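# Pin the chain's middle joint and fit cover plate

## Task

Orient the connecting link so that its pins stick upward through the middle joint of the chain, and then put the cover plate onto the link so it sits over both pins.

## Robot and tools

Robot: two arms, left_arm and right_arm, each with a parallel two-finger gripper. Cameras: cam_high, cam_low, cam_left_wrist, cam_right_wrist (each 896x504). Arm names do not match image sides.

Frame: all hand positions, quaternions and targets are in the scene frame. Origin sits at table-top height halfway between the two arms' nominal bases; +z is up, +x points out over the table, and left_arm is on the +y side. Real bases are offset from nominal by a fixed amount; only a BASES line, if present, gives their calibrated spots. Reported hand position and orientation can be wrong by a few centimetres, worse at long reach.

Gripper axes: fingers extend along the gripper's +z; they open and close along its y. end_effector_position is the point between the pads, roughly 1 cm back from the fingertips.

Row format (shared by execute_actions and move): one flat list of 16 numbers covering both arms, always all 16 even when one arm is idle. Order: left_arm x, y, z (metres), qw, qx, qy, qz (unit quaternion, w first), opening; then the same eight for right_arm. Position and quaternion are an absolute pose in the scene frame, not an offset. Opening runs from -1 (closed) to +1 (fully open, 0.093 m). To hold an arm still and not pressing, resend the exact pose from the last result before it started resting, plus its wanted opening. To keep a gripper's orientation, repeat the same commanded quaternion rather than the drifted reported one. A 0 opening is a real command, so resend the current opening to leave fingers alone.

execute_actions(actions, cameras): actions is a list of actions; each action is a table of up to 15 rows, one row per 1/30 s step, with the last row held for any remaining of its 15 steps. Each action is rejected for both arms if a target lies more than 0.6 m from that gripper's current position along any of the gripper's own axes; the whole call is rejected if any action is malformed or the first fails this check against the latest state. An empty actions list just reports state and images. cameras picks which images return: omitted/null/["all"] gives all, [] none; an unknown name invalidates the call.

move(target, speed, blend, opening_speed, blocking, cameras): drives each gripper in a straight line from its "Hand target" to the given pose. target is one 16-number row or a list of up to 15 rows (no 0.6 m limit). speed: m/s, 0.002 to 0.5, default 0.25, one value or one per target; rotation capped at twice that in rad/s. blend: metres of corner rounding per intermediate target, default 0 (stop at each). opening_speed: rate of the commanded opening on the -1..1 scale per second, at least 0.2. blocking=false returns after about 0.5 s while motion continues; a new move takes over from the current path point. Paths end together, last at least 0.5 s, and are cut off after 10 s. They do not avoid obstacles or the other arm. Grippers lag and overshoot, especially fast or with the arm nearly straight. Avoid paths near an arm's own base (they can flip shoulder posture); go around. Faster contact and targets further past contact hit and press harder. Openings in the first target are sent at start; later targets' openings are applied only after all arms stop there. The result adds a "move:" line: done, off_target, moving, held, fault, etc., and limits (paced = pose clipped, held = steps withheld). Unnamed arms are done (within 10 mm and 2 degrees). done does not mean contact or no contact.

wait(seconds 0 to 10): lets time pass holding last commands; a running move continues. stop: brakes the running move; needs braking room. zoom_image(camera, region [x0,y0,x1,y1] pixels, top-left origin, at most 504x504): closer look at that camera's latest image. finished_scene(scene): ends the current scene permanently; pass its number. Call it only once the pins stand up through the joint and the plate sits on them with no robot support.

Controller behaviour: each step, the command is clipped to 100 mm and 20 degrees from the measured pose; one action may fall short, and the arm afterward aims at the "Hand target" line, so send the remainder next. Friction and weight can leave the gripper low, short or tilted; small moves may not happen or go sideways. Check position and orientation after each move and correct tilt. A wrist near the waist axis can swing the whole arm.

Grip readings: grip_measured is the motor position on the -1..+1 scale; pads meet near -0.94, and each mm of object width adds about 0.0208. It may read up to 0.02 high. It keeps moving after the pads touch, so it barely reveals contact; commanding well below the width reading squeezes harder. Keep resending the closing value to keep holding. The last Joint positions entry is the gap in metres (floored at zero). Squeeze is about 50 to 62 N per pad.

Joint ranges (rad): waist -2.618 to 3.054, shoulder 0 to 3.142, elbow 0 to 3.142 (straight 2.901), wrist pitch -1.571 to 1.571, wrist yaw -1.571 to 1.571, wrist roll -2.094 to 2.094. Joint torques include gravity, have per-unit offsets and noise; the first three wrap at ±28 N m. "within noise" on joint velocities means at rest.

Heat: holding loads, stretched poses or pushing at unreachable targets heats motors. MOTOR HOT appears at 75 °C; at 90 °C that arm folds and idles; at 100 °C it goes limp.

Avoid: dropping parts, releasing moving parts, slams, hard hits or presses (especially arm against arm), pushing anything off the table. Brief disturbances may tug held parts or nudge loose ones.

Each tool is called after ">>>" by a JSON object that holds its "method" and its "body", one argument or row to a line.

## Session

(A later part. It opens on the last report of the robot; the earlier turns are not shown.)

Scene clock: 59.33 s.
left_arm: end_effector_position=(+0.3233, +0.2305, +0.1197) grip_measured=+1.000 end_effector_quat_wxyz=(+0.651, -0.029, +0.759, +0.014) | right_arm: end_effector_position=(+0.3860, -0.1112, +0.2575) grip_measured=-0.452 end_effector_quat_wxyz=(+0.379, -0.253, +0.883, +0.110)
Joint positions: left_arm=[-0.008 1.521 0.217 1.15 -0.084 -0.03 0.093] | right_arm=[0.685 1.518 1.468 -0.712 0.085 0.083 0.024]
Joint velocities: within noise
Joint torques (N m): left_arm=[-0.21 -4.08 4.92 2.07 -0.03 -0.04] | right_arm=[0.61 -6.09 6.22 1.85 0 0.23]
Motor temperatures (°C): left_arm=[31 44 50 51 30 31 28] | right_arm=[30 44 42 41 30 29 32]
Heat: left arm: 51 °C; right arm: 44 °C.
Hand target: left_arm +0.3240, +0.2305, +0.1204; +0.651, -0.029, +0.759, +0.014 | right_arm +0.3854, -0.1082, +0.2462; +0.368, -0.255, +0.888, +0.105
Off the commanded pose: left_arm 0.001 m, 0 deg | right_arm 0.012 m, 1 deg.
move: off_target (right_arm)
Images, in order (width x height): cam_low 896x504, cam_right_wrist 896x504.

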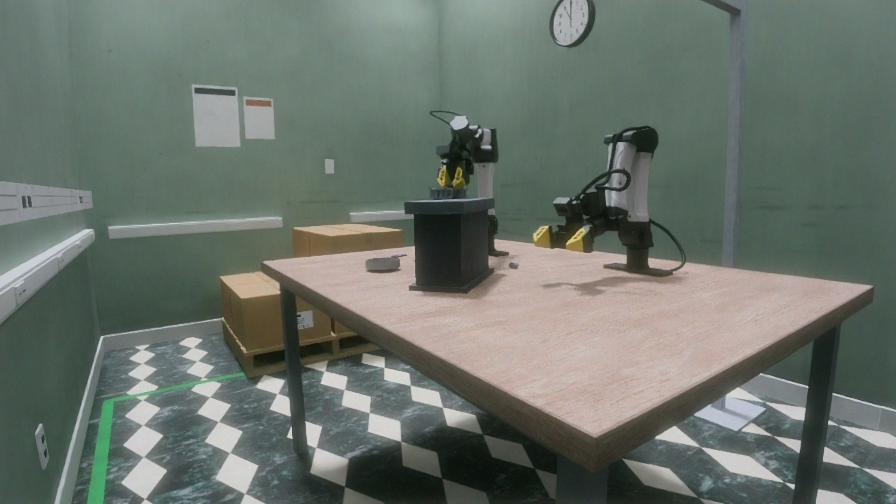

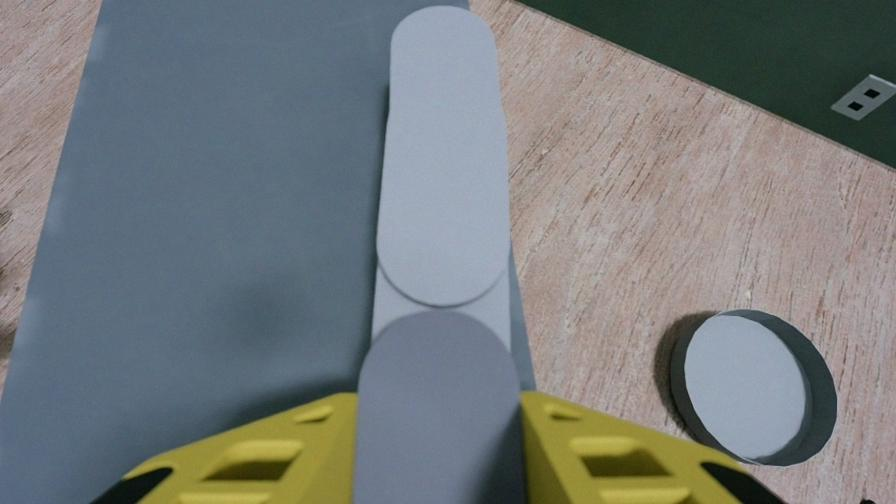

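>>> {"method": "move", "body": {
  "target": [
    [0.3240, 0.2305, 0.1204, 0.651, -0.029, 0.759, 0.014, 1, 0.3855, -0.110, 0.262, 0.368, -0.2546, 0.888, 0.1055, -0.8],
    [0.3240, 0.2305, 0.1204, 0.651, -0.029, 0.759, 0.014, 1, 0.3855, -0.111, 0.32, 0.368, -0.2546, 0.888, 0.1055, -0.8]
  ],
  "cameras": ["cam_high","cam_low","cam_right_wrist"],
  "speed": 0.05
}}

>>> {"method": "zoom_image", "body": {
  "camera": "cam_low",
  "region": [400, 110, 520, 220]
}}

Scene clock: 62.43 s.
left_arm: end_effector_position=(+0.3233, +0.2305, +0.1197) grip_measured=+1.000 end_effector_quat_wxyz=(+0.651, -0.029, +0.759, +0.014) | right_arm: end_effector_position=(+0.3758, -0.1194, +0.3021) grip_measured=-0.452 end_effector_quat_wxyz=(+0.338, -0.260, +0.900, +0.093)
Joint positions: left_arm=[-0.008 1.521 0.217 1.15 -0.084 -0.03 0.093] | right_arm=[0.685 1.607 1.808 -1.06 0.084 0.083 0.024]
Joint velocities: within noise
Joint torques (N m): left_arm=[-0.2 -4.1 4.9 2.08 -0.03 -0.04] | right_arm=[0.06 -7.16 9.8 2.08 -0.05 0.18]
Motor temperatures (°C): left_arm=[31 44 50 51 30 31 28] | right_arm=[30 44 42 41 30 29 32]
Heat: left arm: 51 °C; right arm: 44 °C.
Hand target: left_arm +0.3240, +0.2305, +0.1204; +0.651, -0.029, +0.759, +0.014 | right_arm +0.3845, -0.1119, +0.3201; +0.368, -0.255, +0.888, +0.106
Off the commanded pose: left_arm 0.001 m, 0 deg | right_arm 0.022 m, 4 deg.
move: off_target (right_arm)
Images, in order (width x height): cam_high 896x504, cam_low 896x504, cam_right_wrist 896x504.

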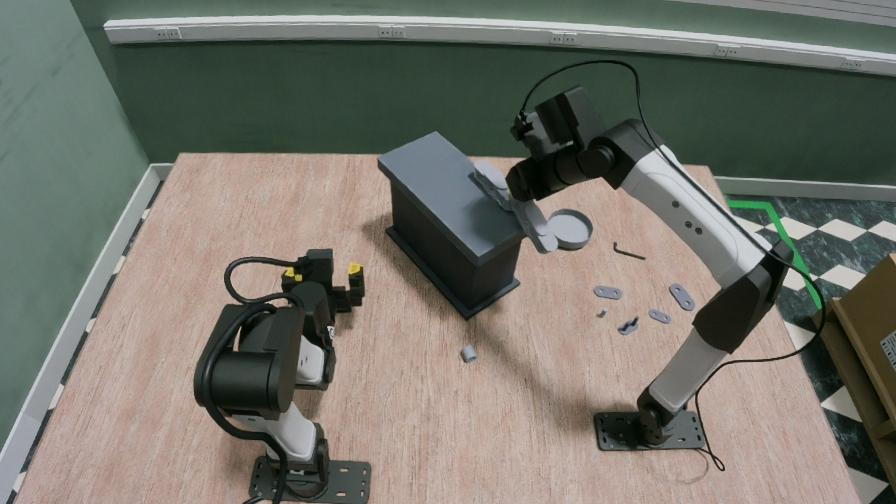

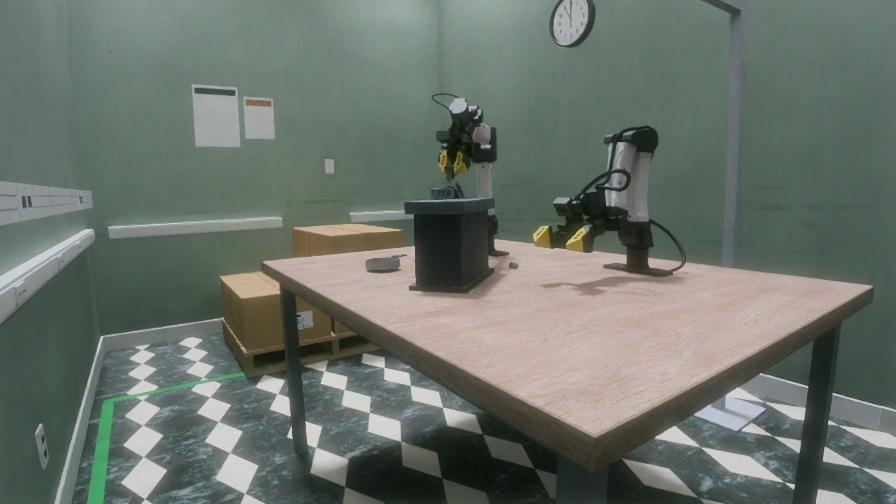

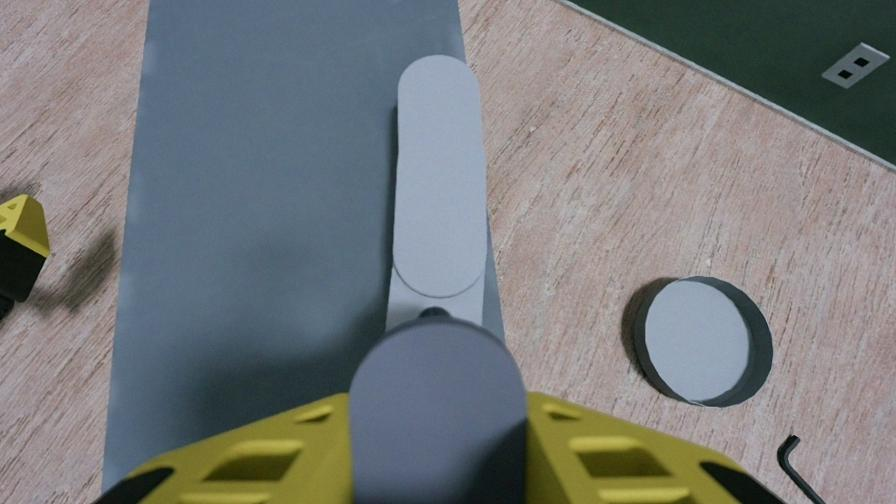

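Scaled by 4.200 from the camera's 896x504 image, which has a finer 1280x720 frame.

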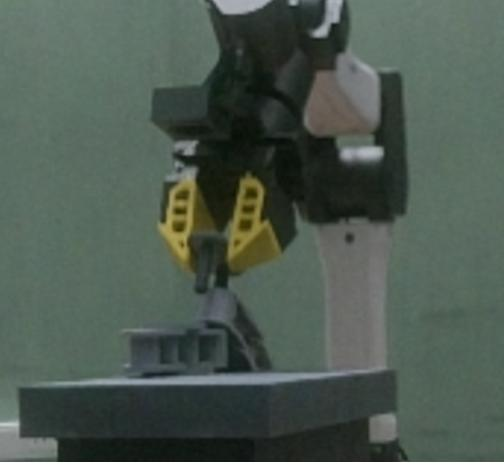

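>>> {"method": "zoom_image", "body": {
  "camera": "cam_low",
  "region": [425, 150, 485, 210]
}}

>>> {"method": "zoom_image", "body": {
  "camera": "cam_high",
  "region": [440, 150, 600, 270]
}}

Scaled by 8.400 from the camera's 896x504 image, which has a finer 1280x720 frame.

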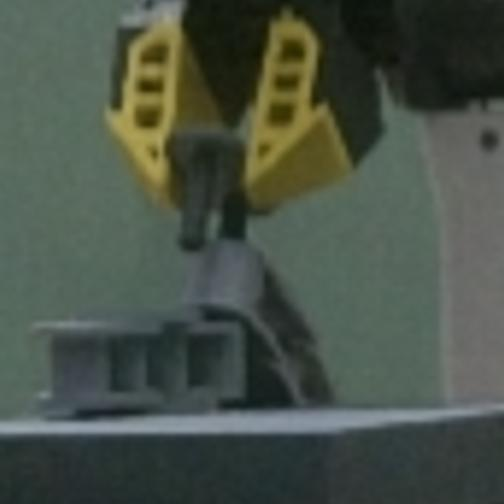

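Scaled by 3.150 from the camera's 896x504 image, which has a finer 1280x720 frame.

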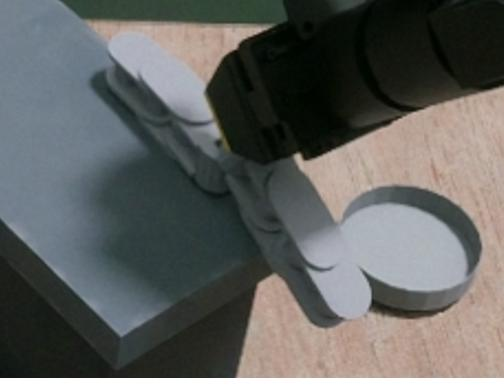

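>>> {"method": "move", "body": {
  "target": [0.3240, 0.2305, 0.1204, 0.651, -0.029, 0.759, 0.014, 1, 0.362, -0.076, 0.315, 0.368, -0.2546, 0.888, 0.1055, -0.8],
  "cameras": ["cam_high","cam_low","cam_right_wrist"],
  "speed": 0.05
}}

>>> {"method": "zoom_image", "body": {
  "camera": "cam_low",
  "region": [400, 130, 520, 220]
}}

>>> {"method": "zoom_image", "body": {
  "camera": "cam_high",
  "region": [440, 150, 600, 270]
}}

Scene clock: 66.87 s.
left_arm: end_effector_position=(+0.3233, +0.2305, +0.1197) grip_measured=+1.000 end_effector_quat_wxyz=(+0.651, -0.029, +0.759, +0.014) | right_arm: end_effector_position=(+0.3585, -0.0855, +0.3105) grip_measured=-0.452 end_effector_quat_wxyz=(+0.359, -0.257, +0.892, +0.098)
Joint positions: left_arm=[-0.008 1.521 0.217 1.15 -0.084 -0.03 0.093] | right_arm=[0.809 1.618 1.826 -1.031 0.174 0.172 0.024]
Joint velocities: within noise
Joint torques (N m): left_arm=[-0.18 -4.08 4.9 2.07 -0.03 -0.03] | right_arm=[0.81 -6.2 8.77 1.94 0.03 0.26]
Motor temperatures (°C): left_arm=[31 44 50 51 30 31 28] | right_arm=[30 44 44 41 30 29 32]
Heat: left arm: 51 °C; right arm: 44 °C.
Hand target: left_arm +0.3240, +0.2305, +0.1204; +0.651, -0.029, +0.759, +0.014 | right_arm +0.3617, -0.0763, +0.3151; +0.368, -0.255, +0.888, +0.106
Off the commanded pose: left_arm 0.001 m, 0 deg | right_arm 0.011 m, 1 deg.
move: off_target (right_arm)
Images, in order (width x height): cam_high 896x504, cam_low 896x504, cam_right_wrist 896x504.

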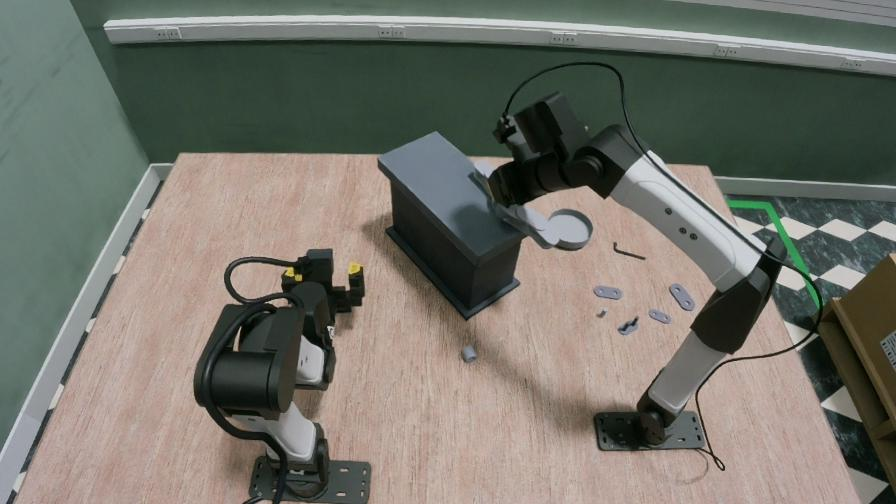

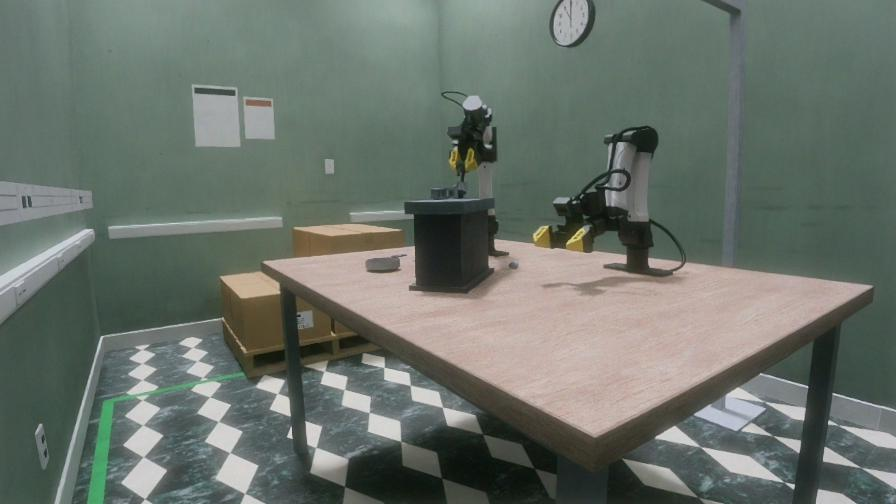

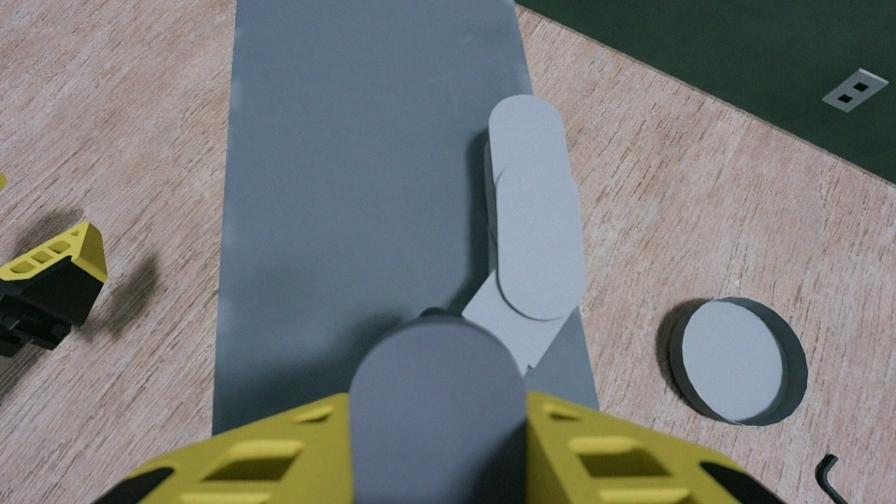

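Scaled by 4.200 from the camera's 896x504 image, which has a finer 1280x720 frame.

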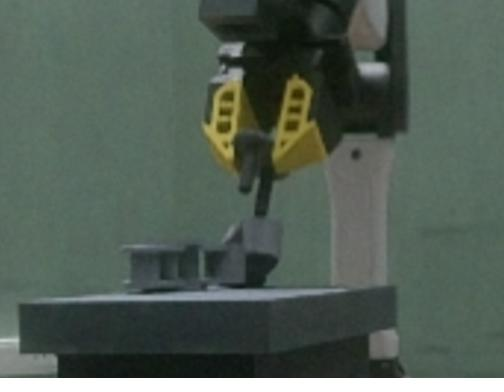

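Scaled by 3.150 from the camera's 896x504 image, which has a finer 1280x720 frame.

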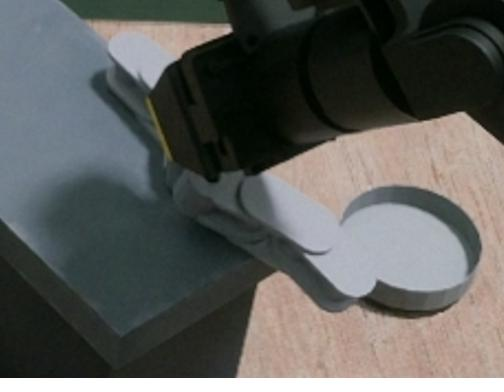

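>>> {"method": "zoom_image", "body": {
  "camera": "cam_low",
  "region": [425, 150, 485, 210]
}}

Scaled by 8.400 from the camera's 896x504 image, which has a finer 1280x720 frame.

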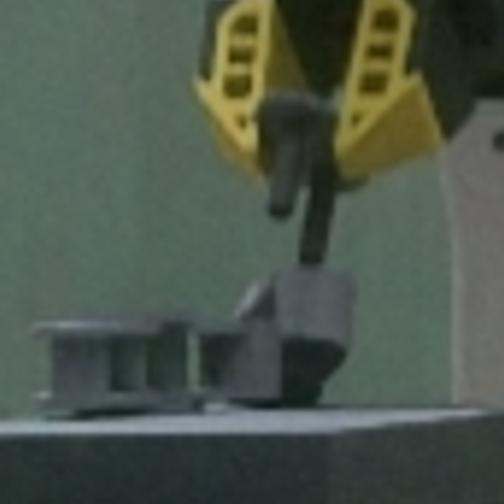

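>>> {"method": "move", "body": {
  "target": [0.3240, 0.2305, 0.1204, 0.651, -0.029, 0.759, 0.014, 1, 0.362, -0.077, 0.292, 0.368, -0.2546, 0.888, 0.1055, -0.8],
  "cameras": ["cam_high","cam_low","cam_right_wrist"],
  "speed": 0.03
}}

>>> {"method": "zoom_image", "body": {
  "camera": "cam_low",
  "region": [425, 150, 485, 210]
}}

>>> {"method": "zoom_image", "body": {
  "camera": "cam_high",
  "region": [440, 150, 600, 270]
}}

Scene clock: 69.03 s.
left_arm: end_effector_position=(+0.3233, +0.2305, +0.1197) grip_measured=+1.000 end_effector_quat_wxyz=(+0.651, -0.029, +0.759, +0.014) | right_arm: end_effector_position=(+0.3648, -0.0791, +0.2845) grip_measured=-0.452 end_effector_quat_wxyz=(+0.356, -0.257, +0.893, +0.097)
Joint positions: left_arm=[-0.008 1.521 0.217 1.15 -0.084 -0.03 0.093] | right_arm=[0.809 1.618 1.719 -0.932 0.174 0.172 0.024]
Joint velocities: within noise
Joint torques (N m): left_arm=[-0.16 -4.07 4.93 2.07 -0.03 -0.04] | right_arm=[0.61 -10.37 6.2 1.88 0.01 0.24]
Motor temperatures (°C): left_arm=[31 44 50 51 30 31 28] | right_arm=[30 44 44 42 30 29 32]
Heat: left arm: 51 °C; right arm: 44 °C.
Hand target: left_arm +0.3240, +0.2305, +0.1204; +0.651, -0.029, +0.759, +0.014 | right_arm +0.3620, -0.0771, +0.2921; +0.368, -0.255, +0.888, +0.106
Off the commanded pose: left_arm 0.001 m, 0 deg | right_arm 0.008 m, 2 deg.
move: done
Images, in order (width x height): cam_high 896x504, cam_low 896x504, cam_right_wrist 896x504.

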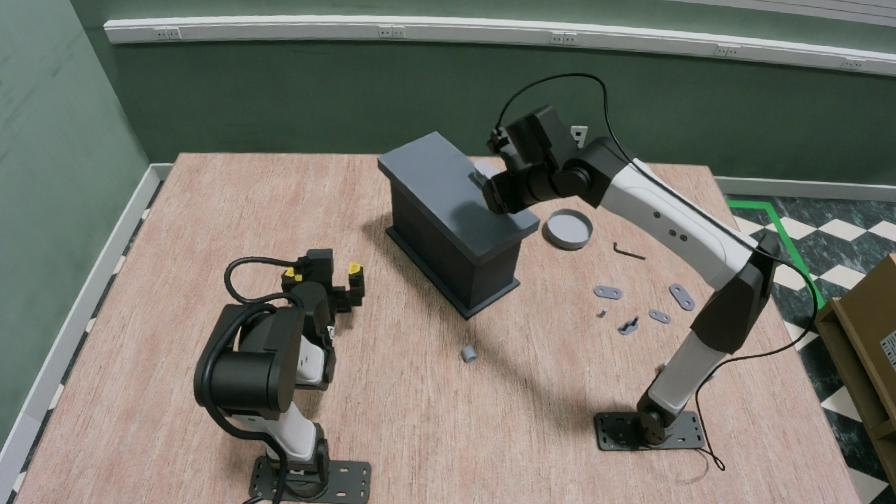

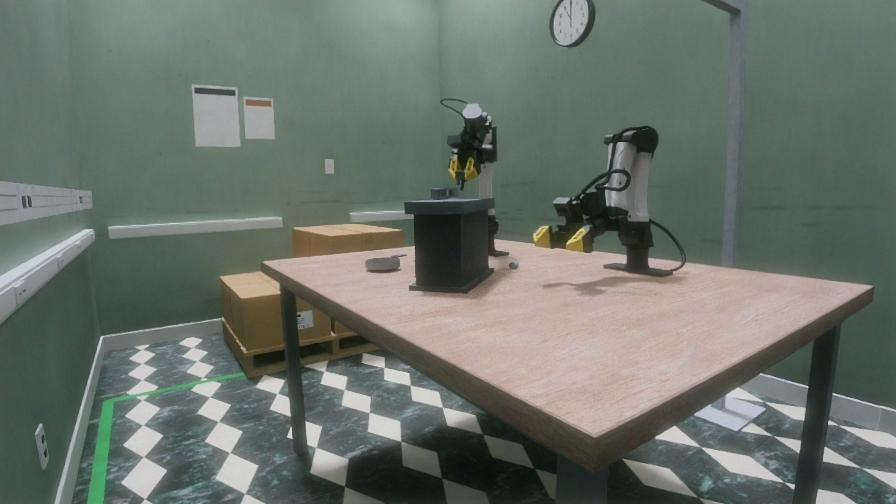

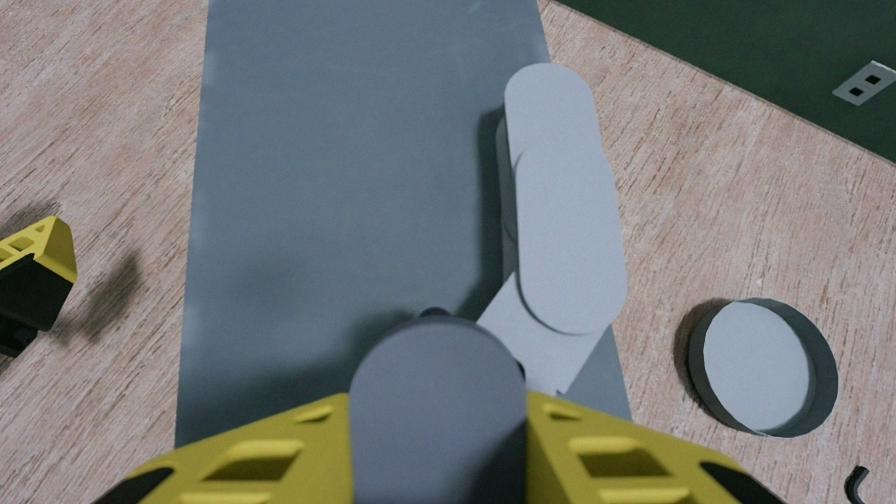

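Scaled by 8.400 from the camera's 896x504 image, which has a finer 1280x720 frame.

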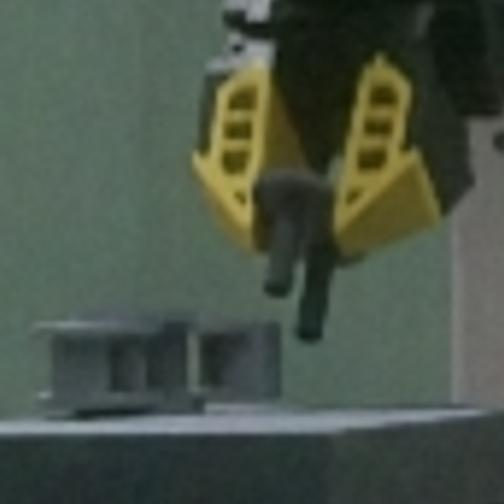

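Scaled by 3.150 from the camera's 896x504 image, which has a finer 1280x720 frame.

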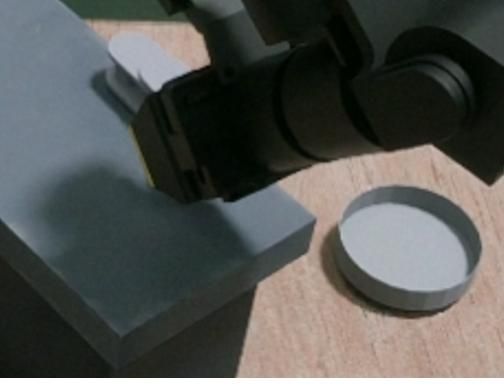

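>>> {"method": "move", "body": {
  "target": [0.3240, 0.2305, 0.1204, 0.651, -0.029, 0.759, 0.014, 1, 0.32, -0.10, 0.40, 0.478, -0.214, 0.806, 0.276, -0.8],
  "cameras": ["cam_high","cam_low","cam_right_wrist"],
  "speed": 0.15
}}

>>> {"method": "zoom_image", "body": {
  "camera": "cam_low",
  "region": [340, 120, 560, 300]
}}

>>> {"method": "zoom_image", "body": {
  "camera": "cam_high",
  "region": [400, 130, 740, 400]
}}

Scene clock: 71.50 s.
left_arm: end_effector_position=(+0.3233, +0.2305, +0.1197) grip_measured=+1.000 end_effector_quat_wxyz=(+0.651, -0.029, +0.759, +0.014) | right_arm: end_effector_position=(+0.3208, -0.0968, +0.3925) grip_measured=-0.452 end_effector_quat_wxyz=(+0.468, -0.221, +0.813, +0.265)
Joint positions: left_arm=[-0.008 1.521 0.217 1.15 -0.084 -0.03 0.093] | right_arm=[0.779 1.304 1.588 -0.718 -0.009 0.246 0.024]
Joint velocities: within noise
Joint torques (N m): left_arm=[-0.2 -4.1 4.89 2.07 -0.03 -0.04] | right_arm=[-0.69 -6.91 5.78 2.32 -0.22 0.21]
Motor temperatures (°C): left_arm=[31 44 50 51 30 31 28] | right_arm=[30 45 44 42 30 29 33]
Heat: left arm: 51 °C; right arm: 45 °C.
Hand target: left_arm +0.3240, +0.2305, +0.1204; +0.651, -0.029, +0.759, +0.014 | right_arm +0.3199, -0.1001, +0.3999; +0.478, -0.214, +0.806, +0.276
Off the commanded pose: left_arm 0.001 m, 0 deg | right_arm 0.008 m, 2 deg.
move: done
Images, in order (width x height): cam_high 896x504, cam_low 896x504, cam_right_wrist 896x504.

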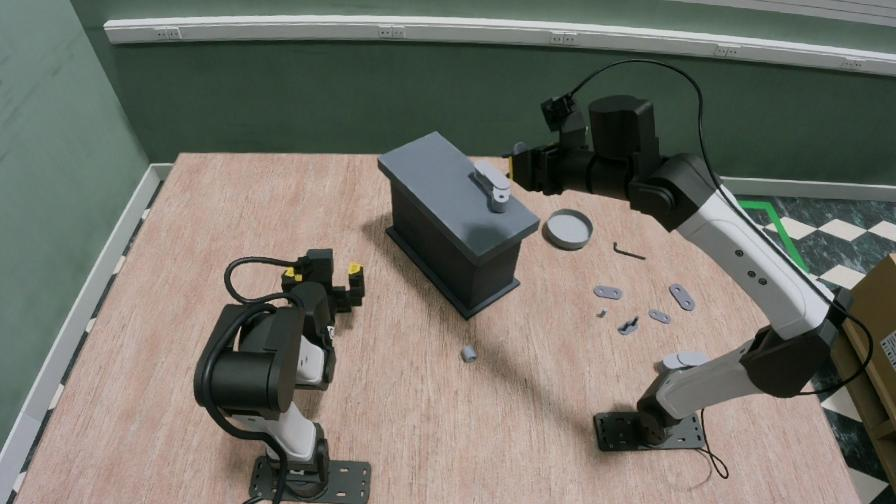

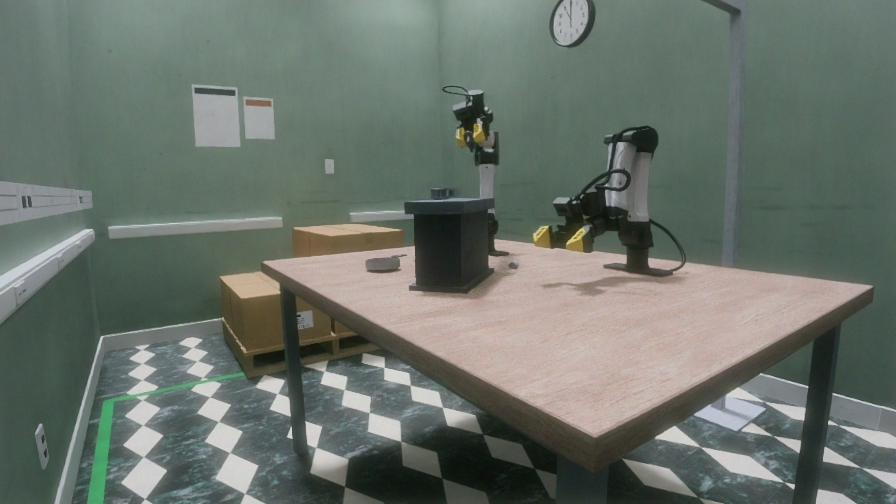

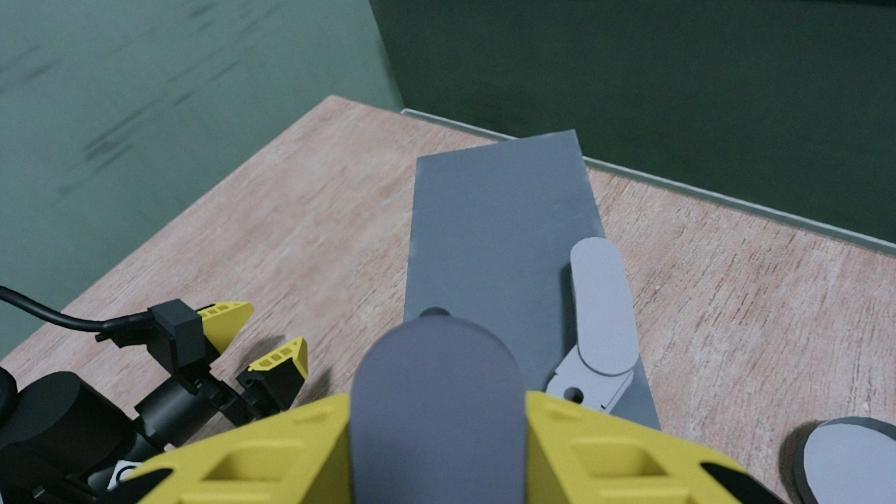

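Scaled by 2.291 from the camera's 896x504 image, which has a finer 1280x720 frame.

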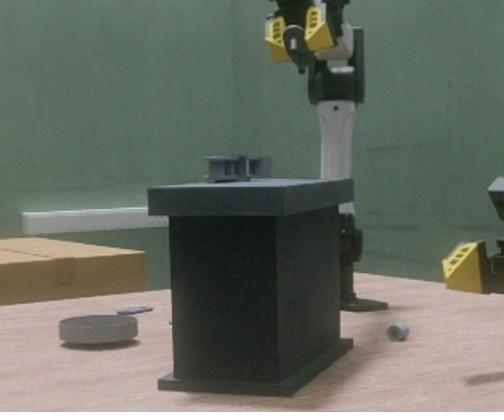

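Scaled by 1.482 from the camera's 896x504 image, which has a finer 1280x720 frame.

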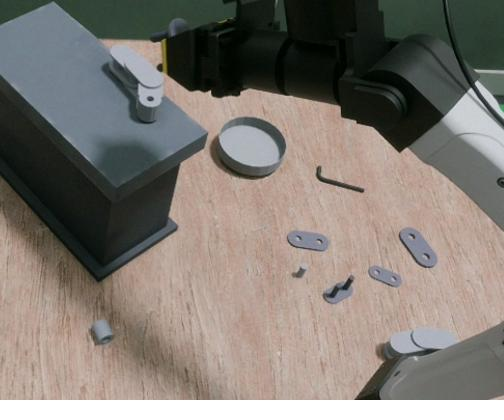

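>>> {"method": "move", "body": {
  "target": [0.3240, 0.2305, 0.1204, 0.651, -0.029, 0.759, 0.014, 1, 0.30, -0.07, 0.40, 0.804, -0.186, 0.322, 0.464, -0.8],
  "speed": 0.2
}}

>>> {"method": "zoom_image", "body": {
  "camera": "cam_high",
  "region": [400, 40, 700, 200]
}}

Scene clock: 78.73 s.
left_arm: end_effector_position=(+0.3233, +0.2305, +0.1197) grip_measured=+1.000 end_effector_quat_wxyz=(+0.651, -0.029, +0.759, +0.014) | right_arm: end_effector_position=(+0.3035, -0.0731, +0.3967) grip_measured=-0.452 end_effector_quat_wxyz=(+0.787, -0.195, +0.372, +0.451)
Joint positions: left_arm=[-0.008 1.521 0.217 1.15 -0.084 -0.03 0.093] | right_arm=[0.783 1.498 0.68 1.535 -0.172 0.187 0.024]
Joint velocities: within noise
Joint torques (N m): left_arm=[-0.2 -4.1 4.9 2.07 -0.03 -0.04] | right_arm=[0.61 -4.86 7.2 1.59 -0.11 0.06]
Motor temperatures (°C): left_arm=[31 44 50 52 29 31 28] | right_arm=[30 45 43 43 30 29 33]
Heat: left arm: 52 °C; right arm: 45 °C.
Hand target: left_arm +0.3240, +0.2305, +0.1204; +0.651, -0.029, +0.759, +0.014 | right_arm +0.2999, -0.0701, +0.4003; +0.791, -0.199, +0.360, +0.454
Off the commanded pose: left_arm 0.001 m, 0 deg | right_arm 0.006 m, 6 deg.
joint sent to its limit (right arm) — joint 4 (wrist pitch), upper limit. The joint targets are off in orientation, not in position.
move: off_target (right_arm)

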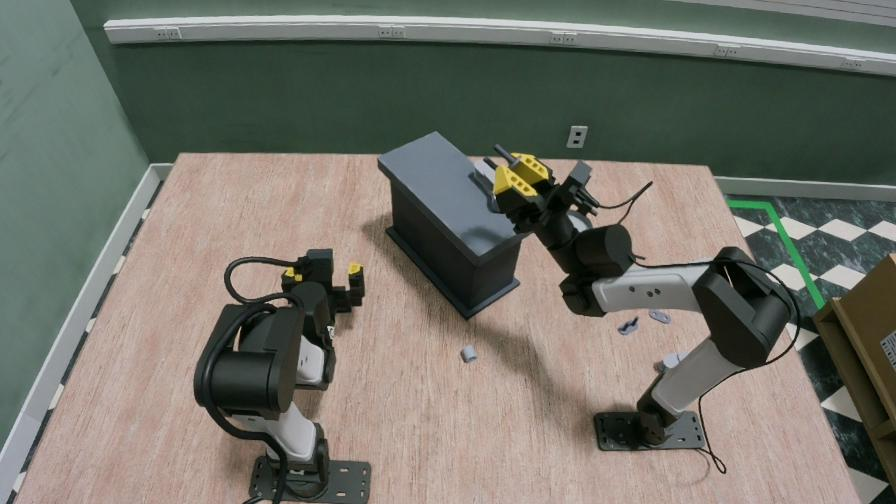

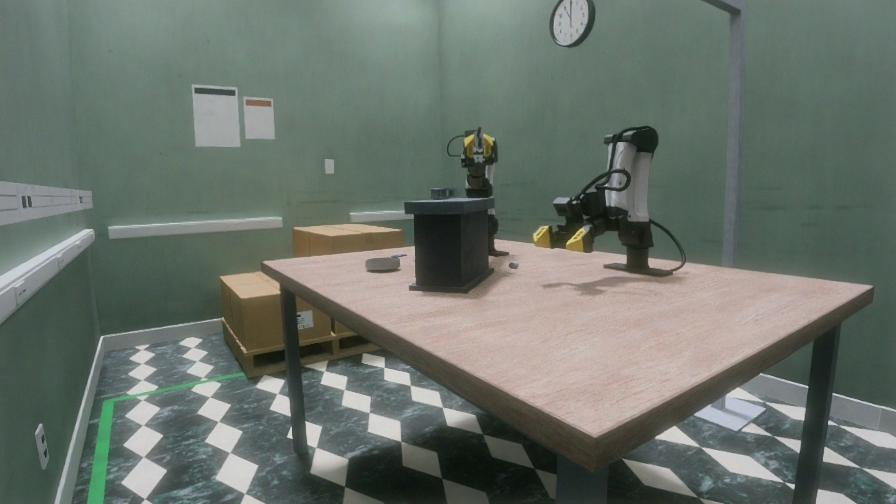

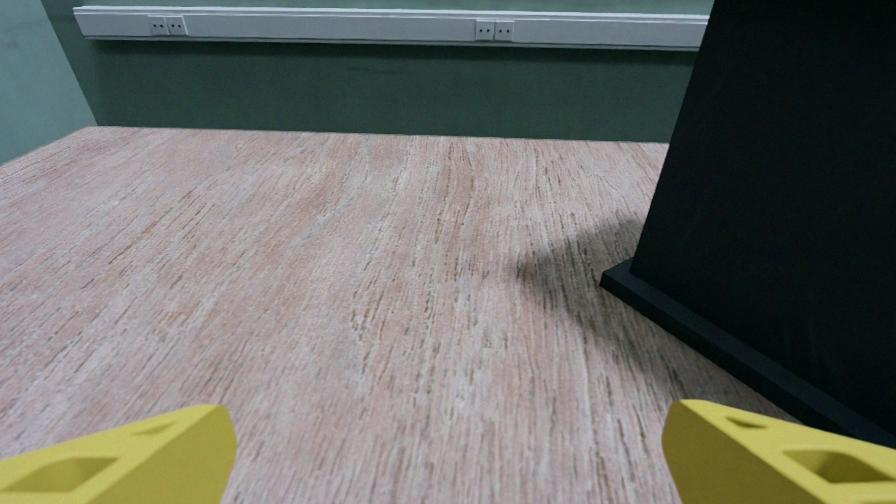

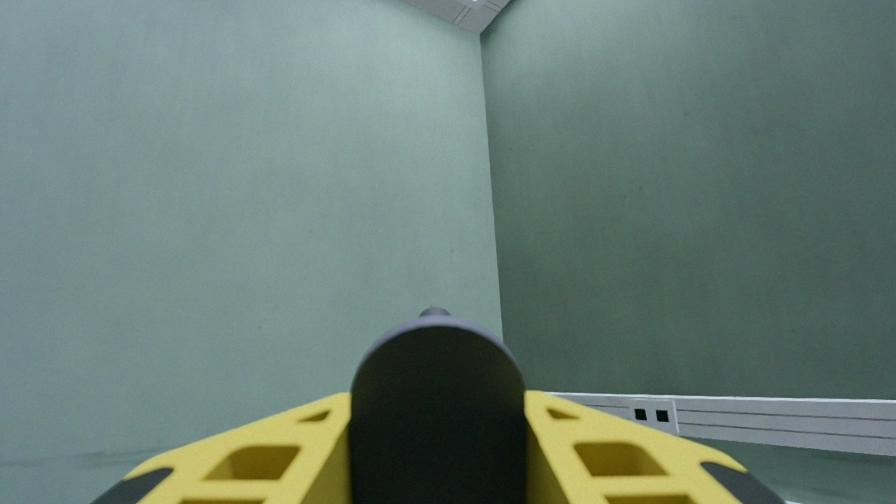

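Scaled by 1.680 from the camera's 896x504 image, which has a finer 1280x720 frame.

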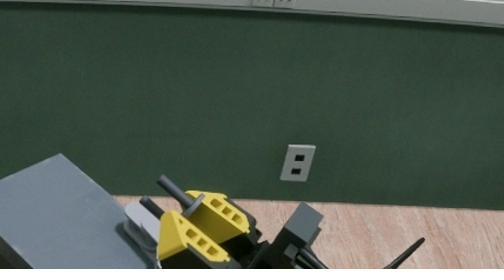

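>>> {"method": "move", "body": {
  "target": [
    [0.27, 0.17, 0.33, 0.143, -0.209, 0.665, -0.702, 0.6, 0.30, -0.07, 0.40, 0.791, -0.199, 0.360, 0.454, -0.8],
    [0.26, 0.07, 0.387, 0.143, -0.209, 0.665, -0.702, 0.6, 0.30, -0.07, 0.40, 0.791, -0.199, 0.360, 0.454, -0.8]
  ],
  "speed": 0.2,
  "blend": 0.03
}}

Scene clock: 88.27 s.
left_arm: end_effector_position=(+0.2614, +0.0707, +0.3755) grip_measured=+0.601 end_effector_quat_wxyz=(+0.133, -0.215, +0.671, -0.697) | right_arm: end_effector_position=(+0.3033, -0.0731, +0.3969) grip_measured=-0.452 end_effector_quat_wxyz=(+0.788, -0.195, +0.371, +0.451)
Joint positions: left_arm=[-0.014 1.104 0.958 0.163 1.041 -1.706 0.074] | right_arm=[0.783 1.498 0.68 1.536 -0.173 0.186 0.024]
Joint velocities: within noise
Joint torques (N m): left_arm=[-0.64 -3.47 8.61 1.91 -0.17 -0.11] | right_arm=[0.58 -4.89 7.13 1.58 -0.11 0.09]
Motor temperatures (°C): left_arm=[30 44 51 51 29 31 28] | right_arm=[30 44 43 42 30 29 33]
Heat: left arm: 51 °C; right arm: 44 °C.
Hand target: left_arm +0.2596, +0.0701, +0.3869; +0.143, -0.209, +0.665, -0.702 | right_arm +0.2999, -0.0701, +0.4000; +0.791, -0.199, +0.360, +0.454
Off the commanded pose: left_arm 0.012 m, 2 deg | right_arm 0.005 m, 1 deg.
move: off_target (left_arm)

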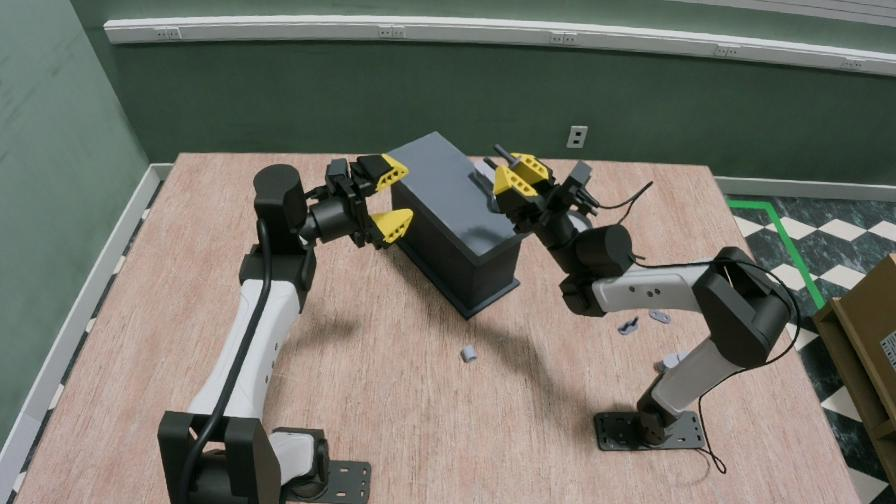

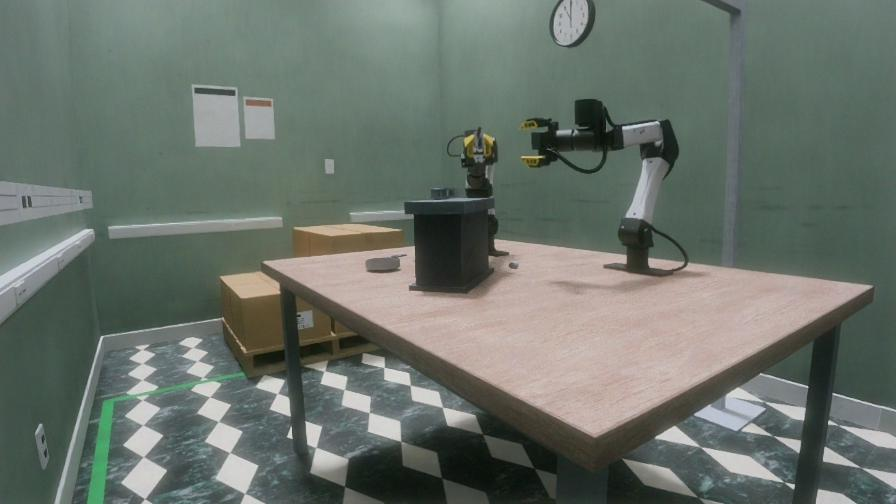

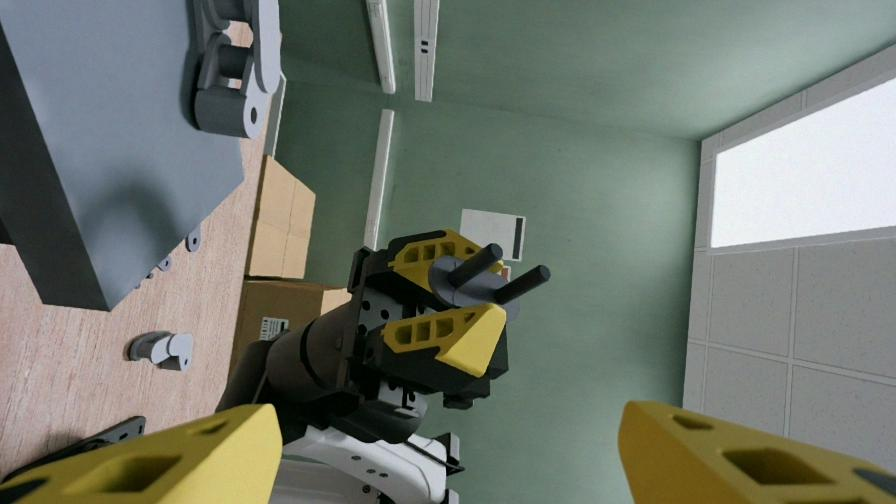

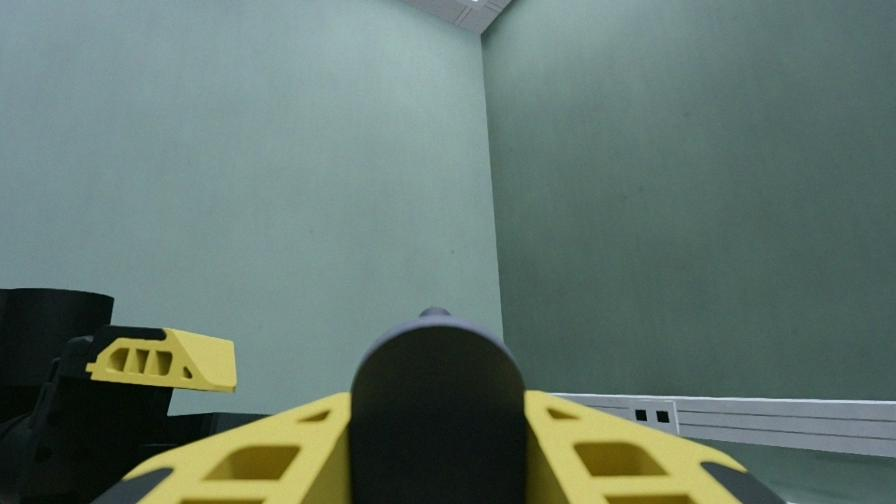

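>>> {"method": "move", "body": {
  "target": [0.26, 0.07, 0.39, 0.171, -0.171, 0.686, -0.686, 0.6, 0.30, -0.07, 0.40, 0.716, -0.278, 0.502, 0.397, -0.8],
  "speed": 0.2
}}

>>> {"method": "zoom_image", "body": {
  "camera": "cam_left_wrist",
  "region": [300, 150, 700, 450]
}}

Scene clock: 92.23 s.
left_arm: end_effector_position=(+0.2601, +0.0708, +0.3867) grip_measured=+0.601 end_effector_quat_wxyz=(+0.172, -0.177, +0.683, -0.688) | right_arm: end_effector_position=(+0.3034, -0.0641, +0.3784) grip_measured=-0.452 end_effector_quat_wxyz=(+0.700, -0.280, +0.524, +0.397)
Joint positions: left_arm=[-0.014 1.104 1.007 0.107 1.04 -1.587 0.074] | right_arm=[0.777 1.205 0.75 0.761 -0.227 0.096 0.024]
Joint velocities: within noise
Joint torques (N m): left_arm=[-0.16 -1.94 8.96 1.6 0.09 0.2] | right_arm=[-0.68 -6.76 9.63 1.95 -0.14 0.07]
Motor temperatures (°C): left_arm=[30 44 52 51 29 31 28] | right_arm=[30 44 44 42 30 29 33]
Heat: left arm: 52 °C; right arm: 44 °C.
Hand target: left_arm +0.2599, +0.0700, +0.3900; +0.171, -0.171, +0.686, -0.686 | right_arm +0.2997, -0.0703, +0.3996; +0.716, -0.278, +0.502, +0.397
Off the commanded pose: left_arm 0.003 m, 1 deg | right_arm 0.023 m, 3 deg.
move: off_target (right_arm)

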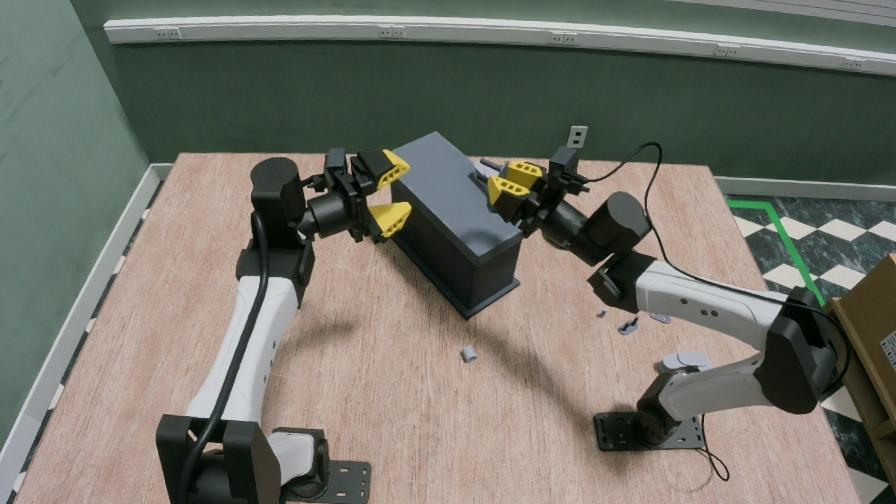

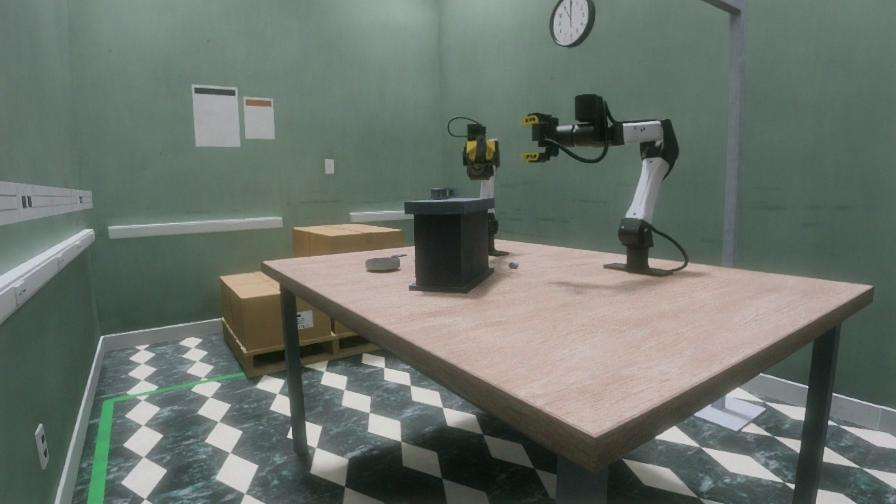

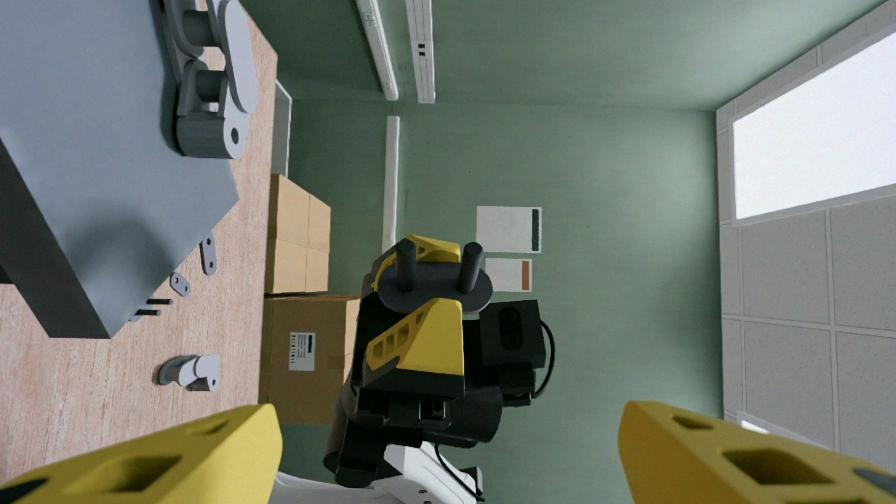

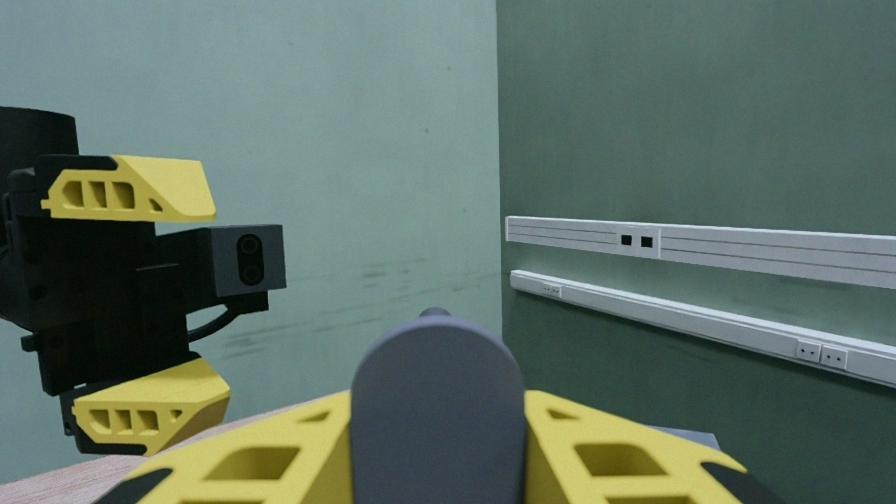

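Scaled by 1.260 from the camera's 896x504 image, which has a finer 1280x720 frame.

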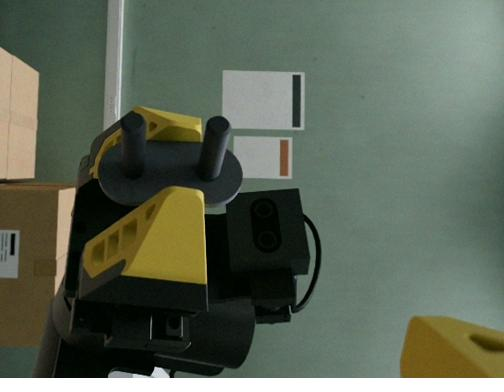

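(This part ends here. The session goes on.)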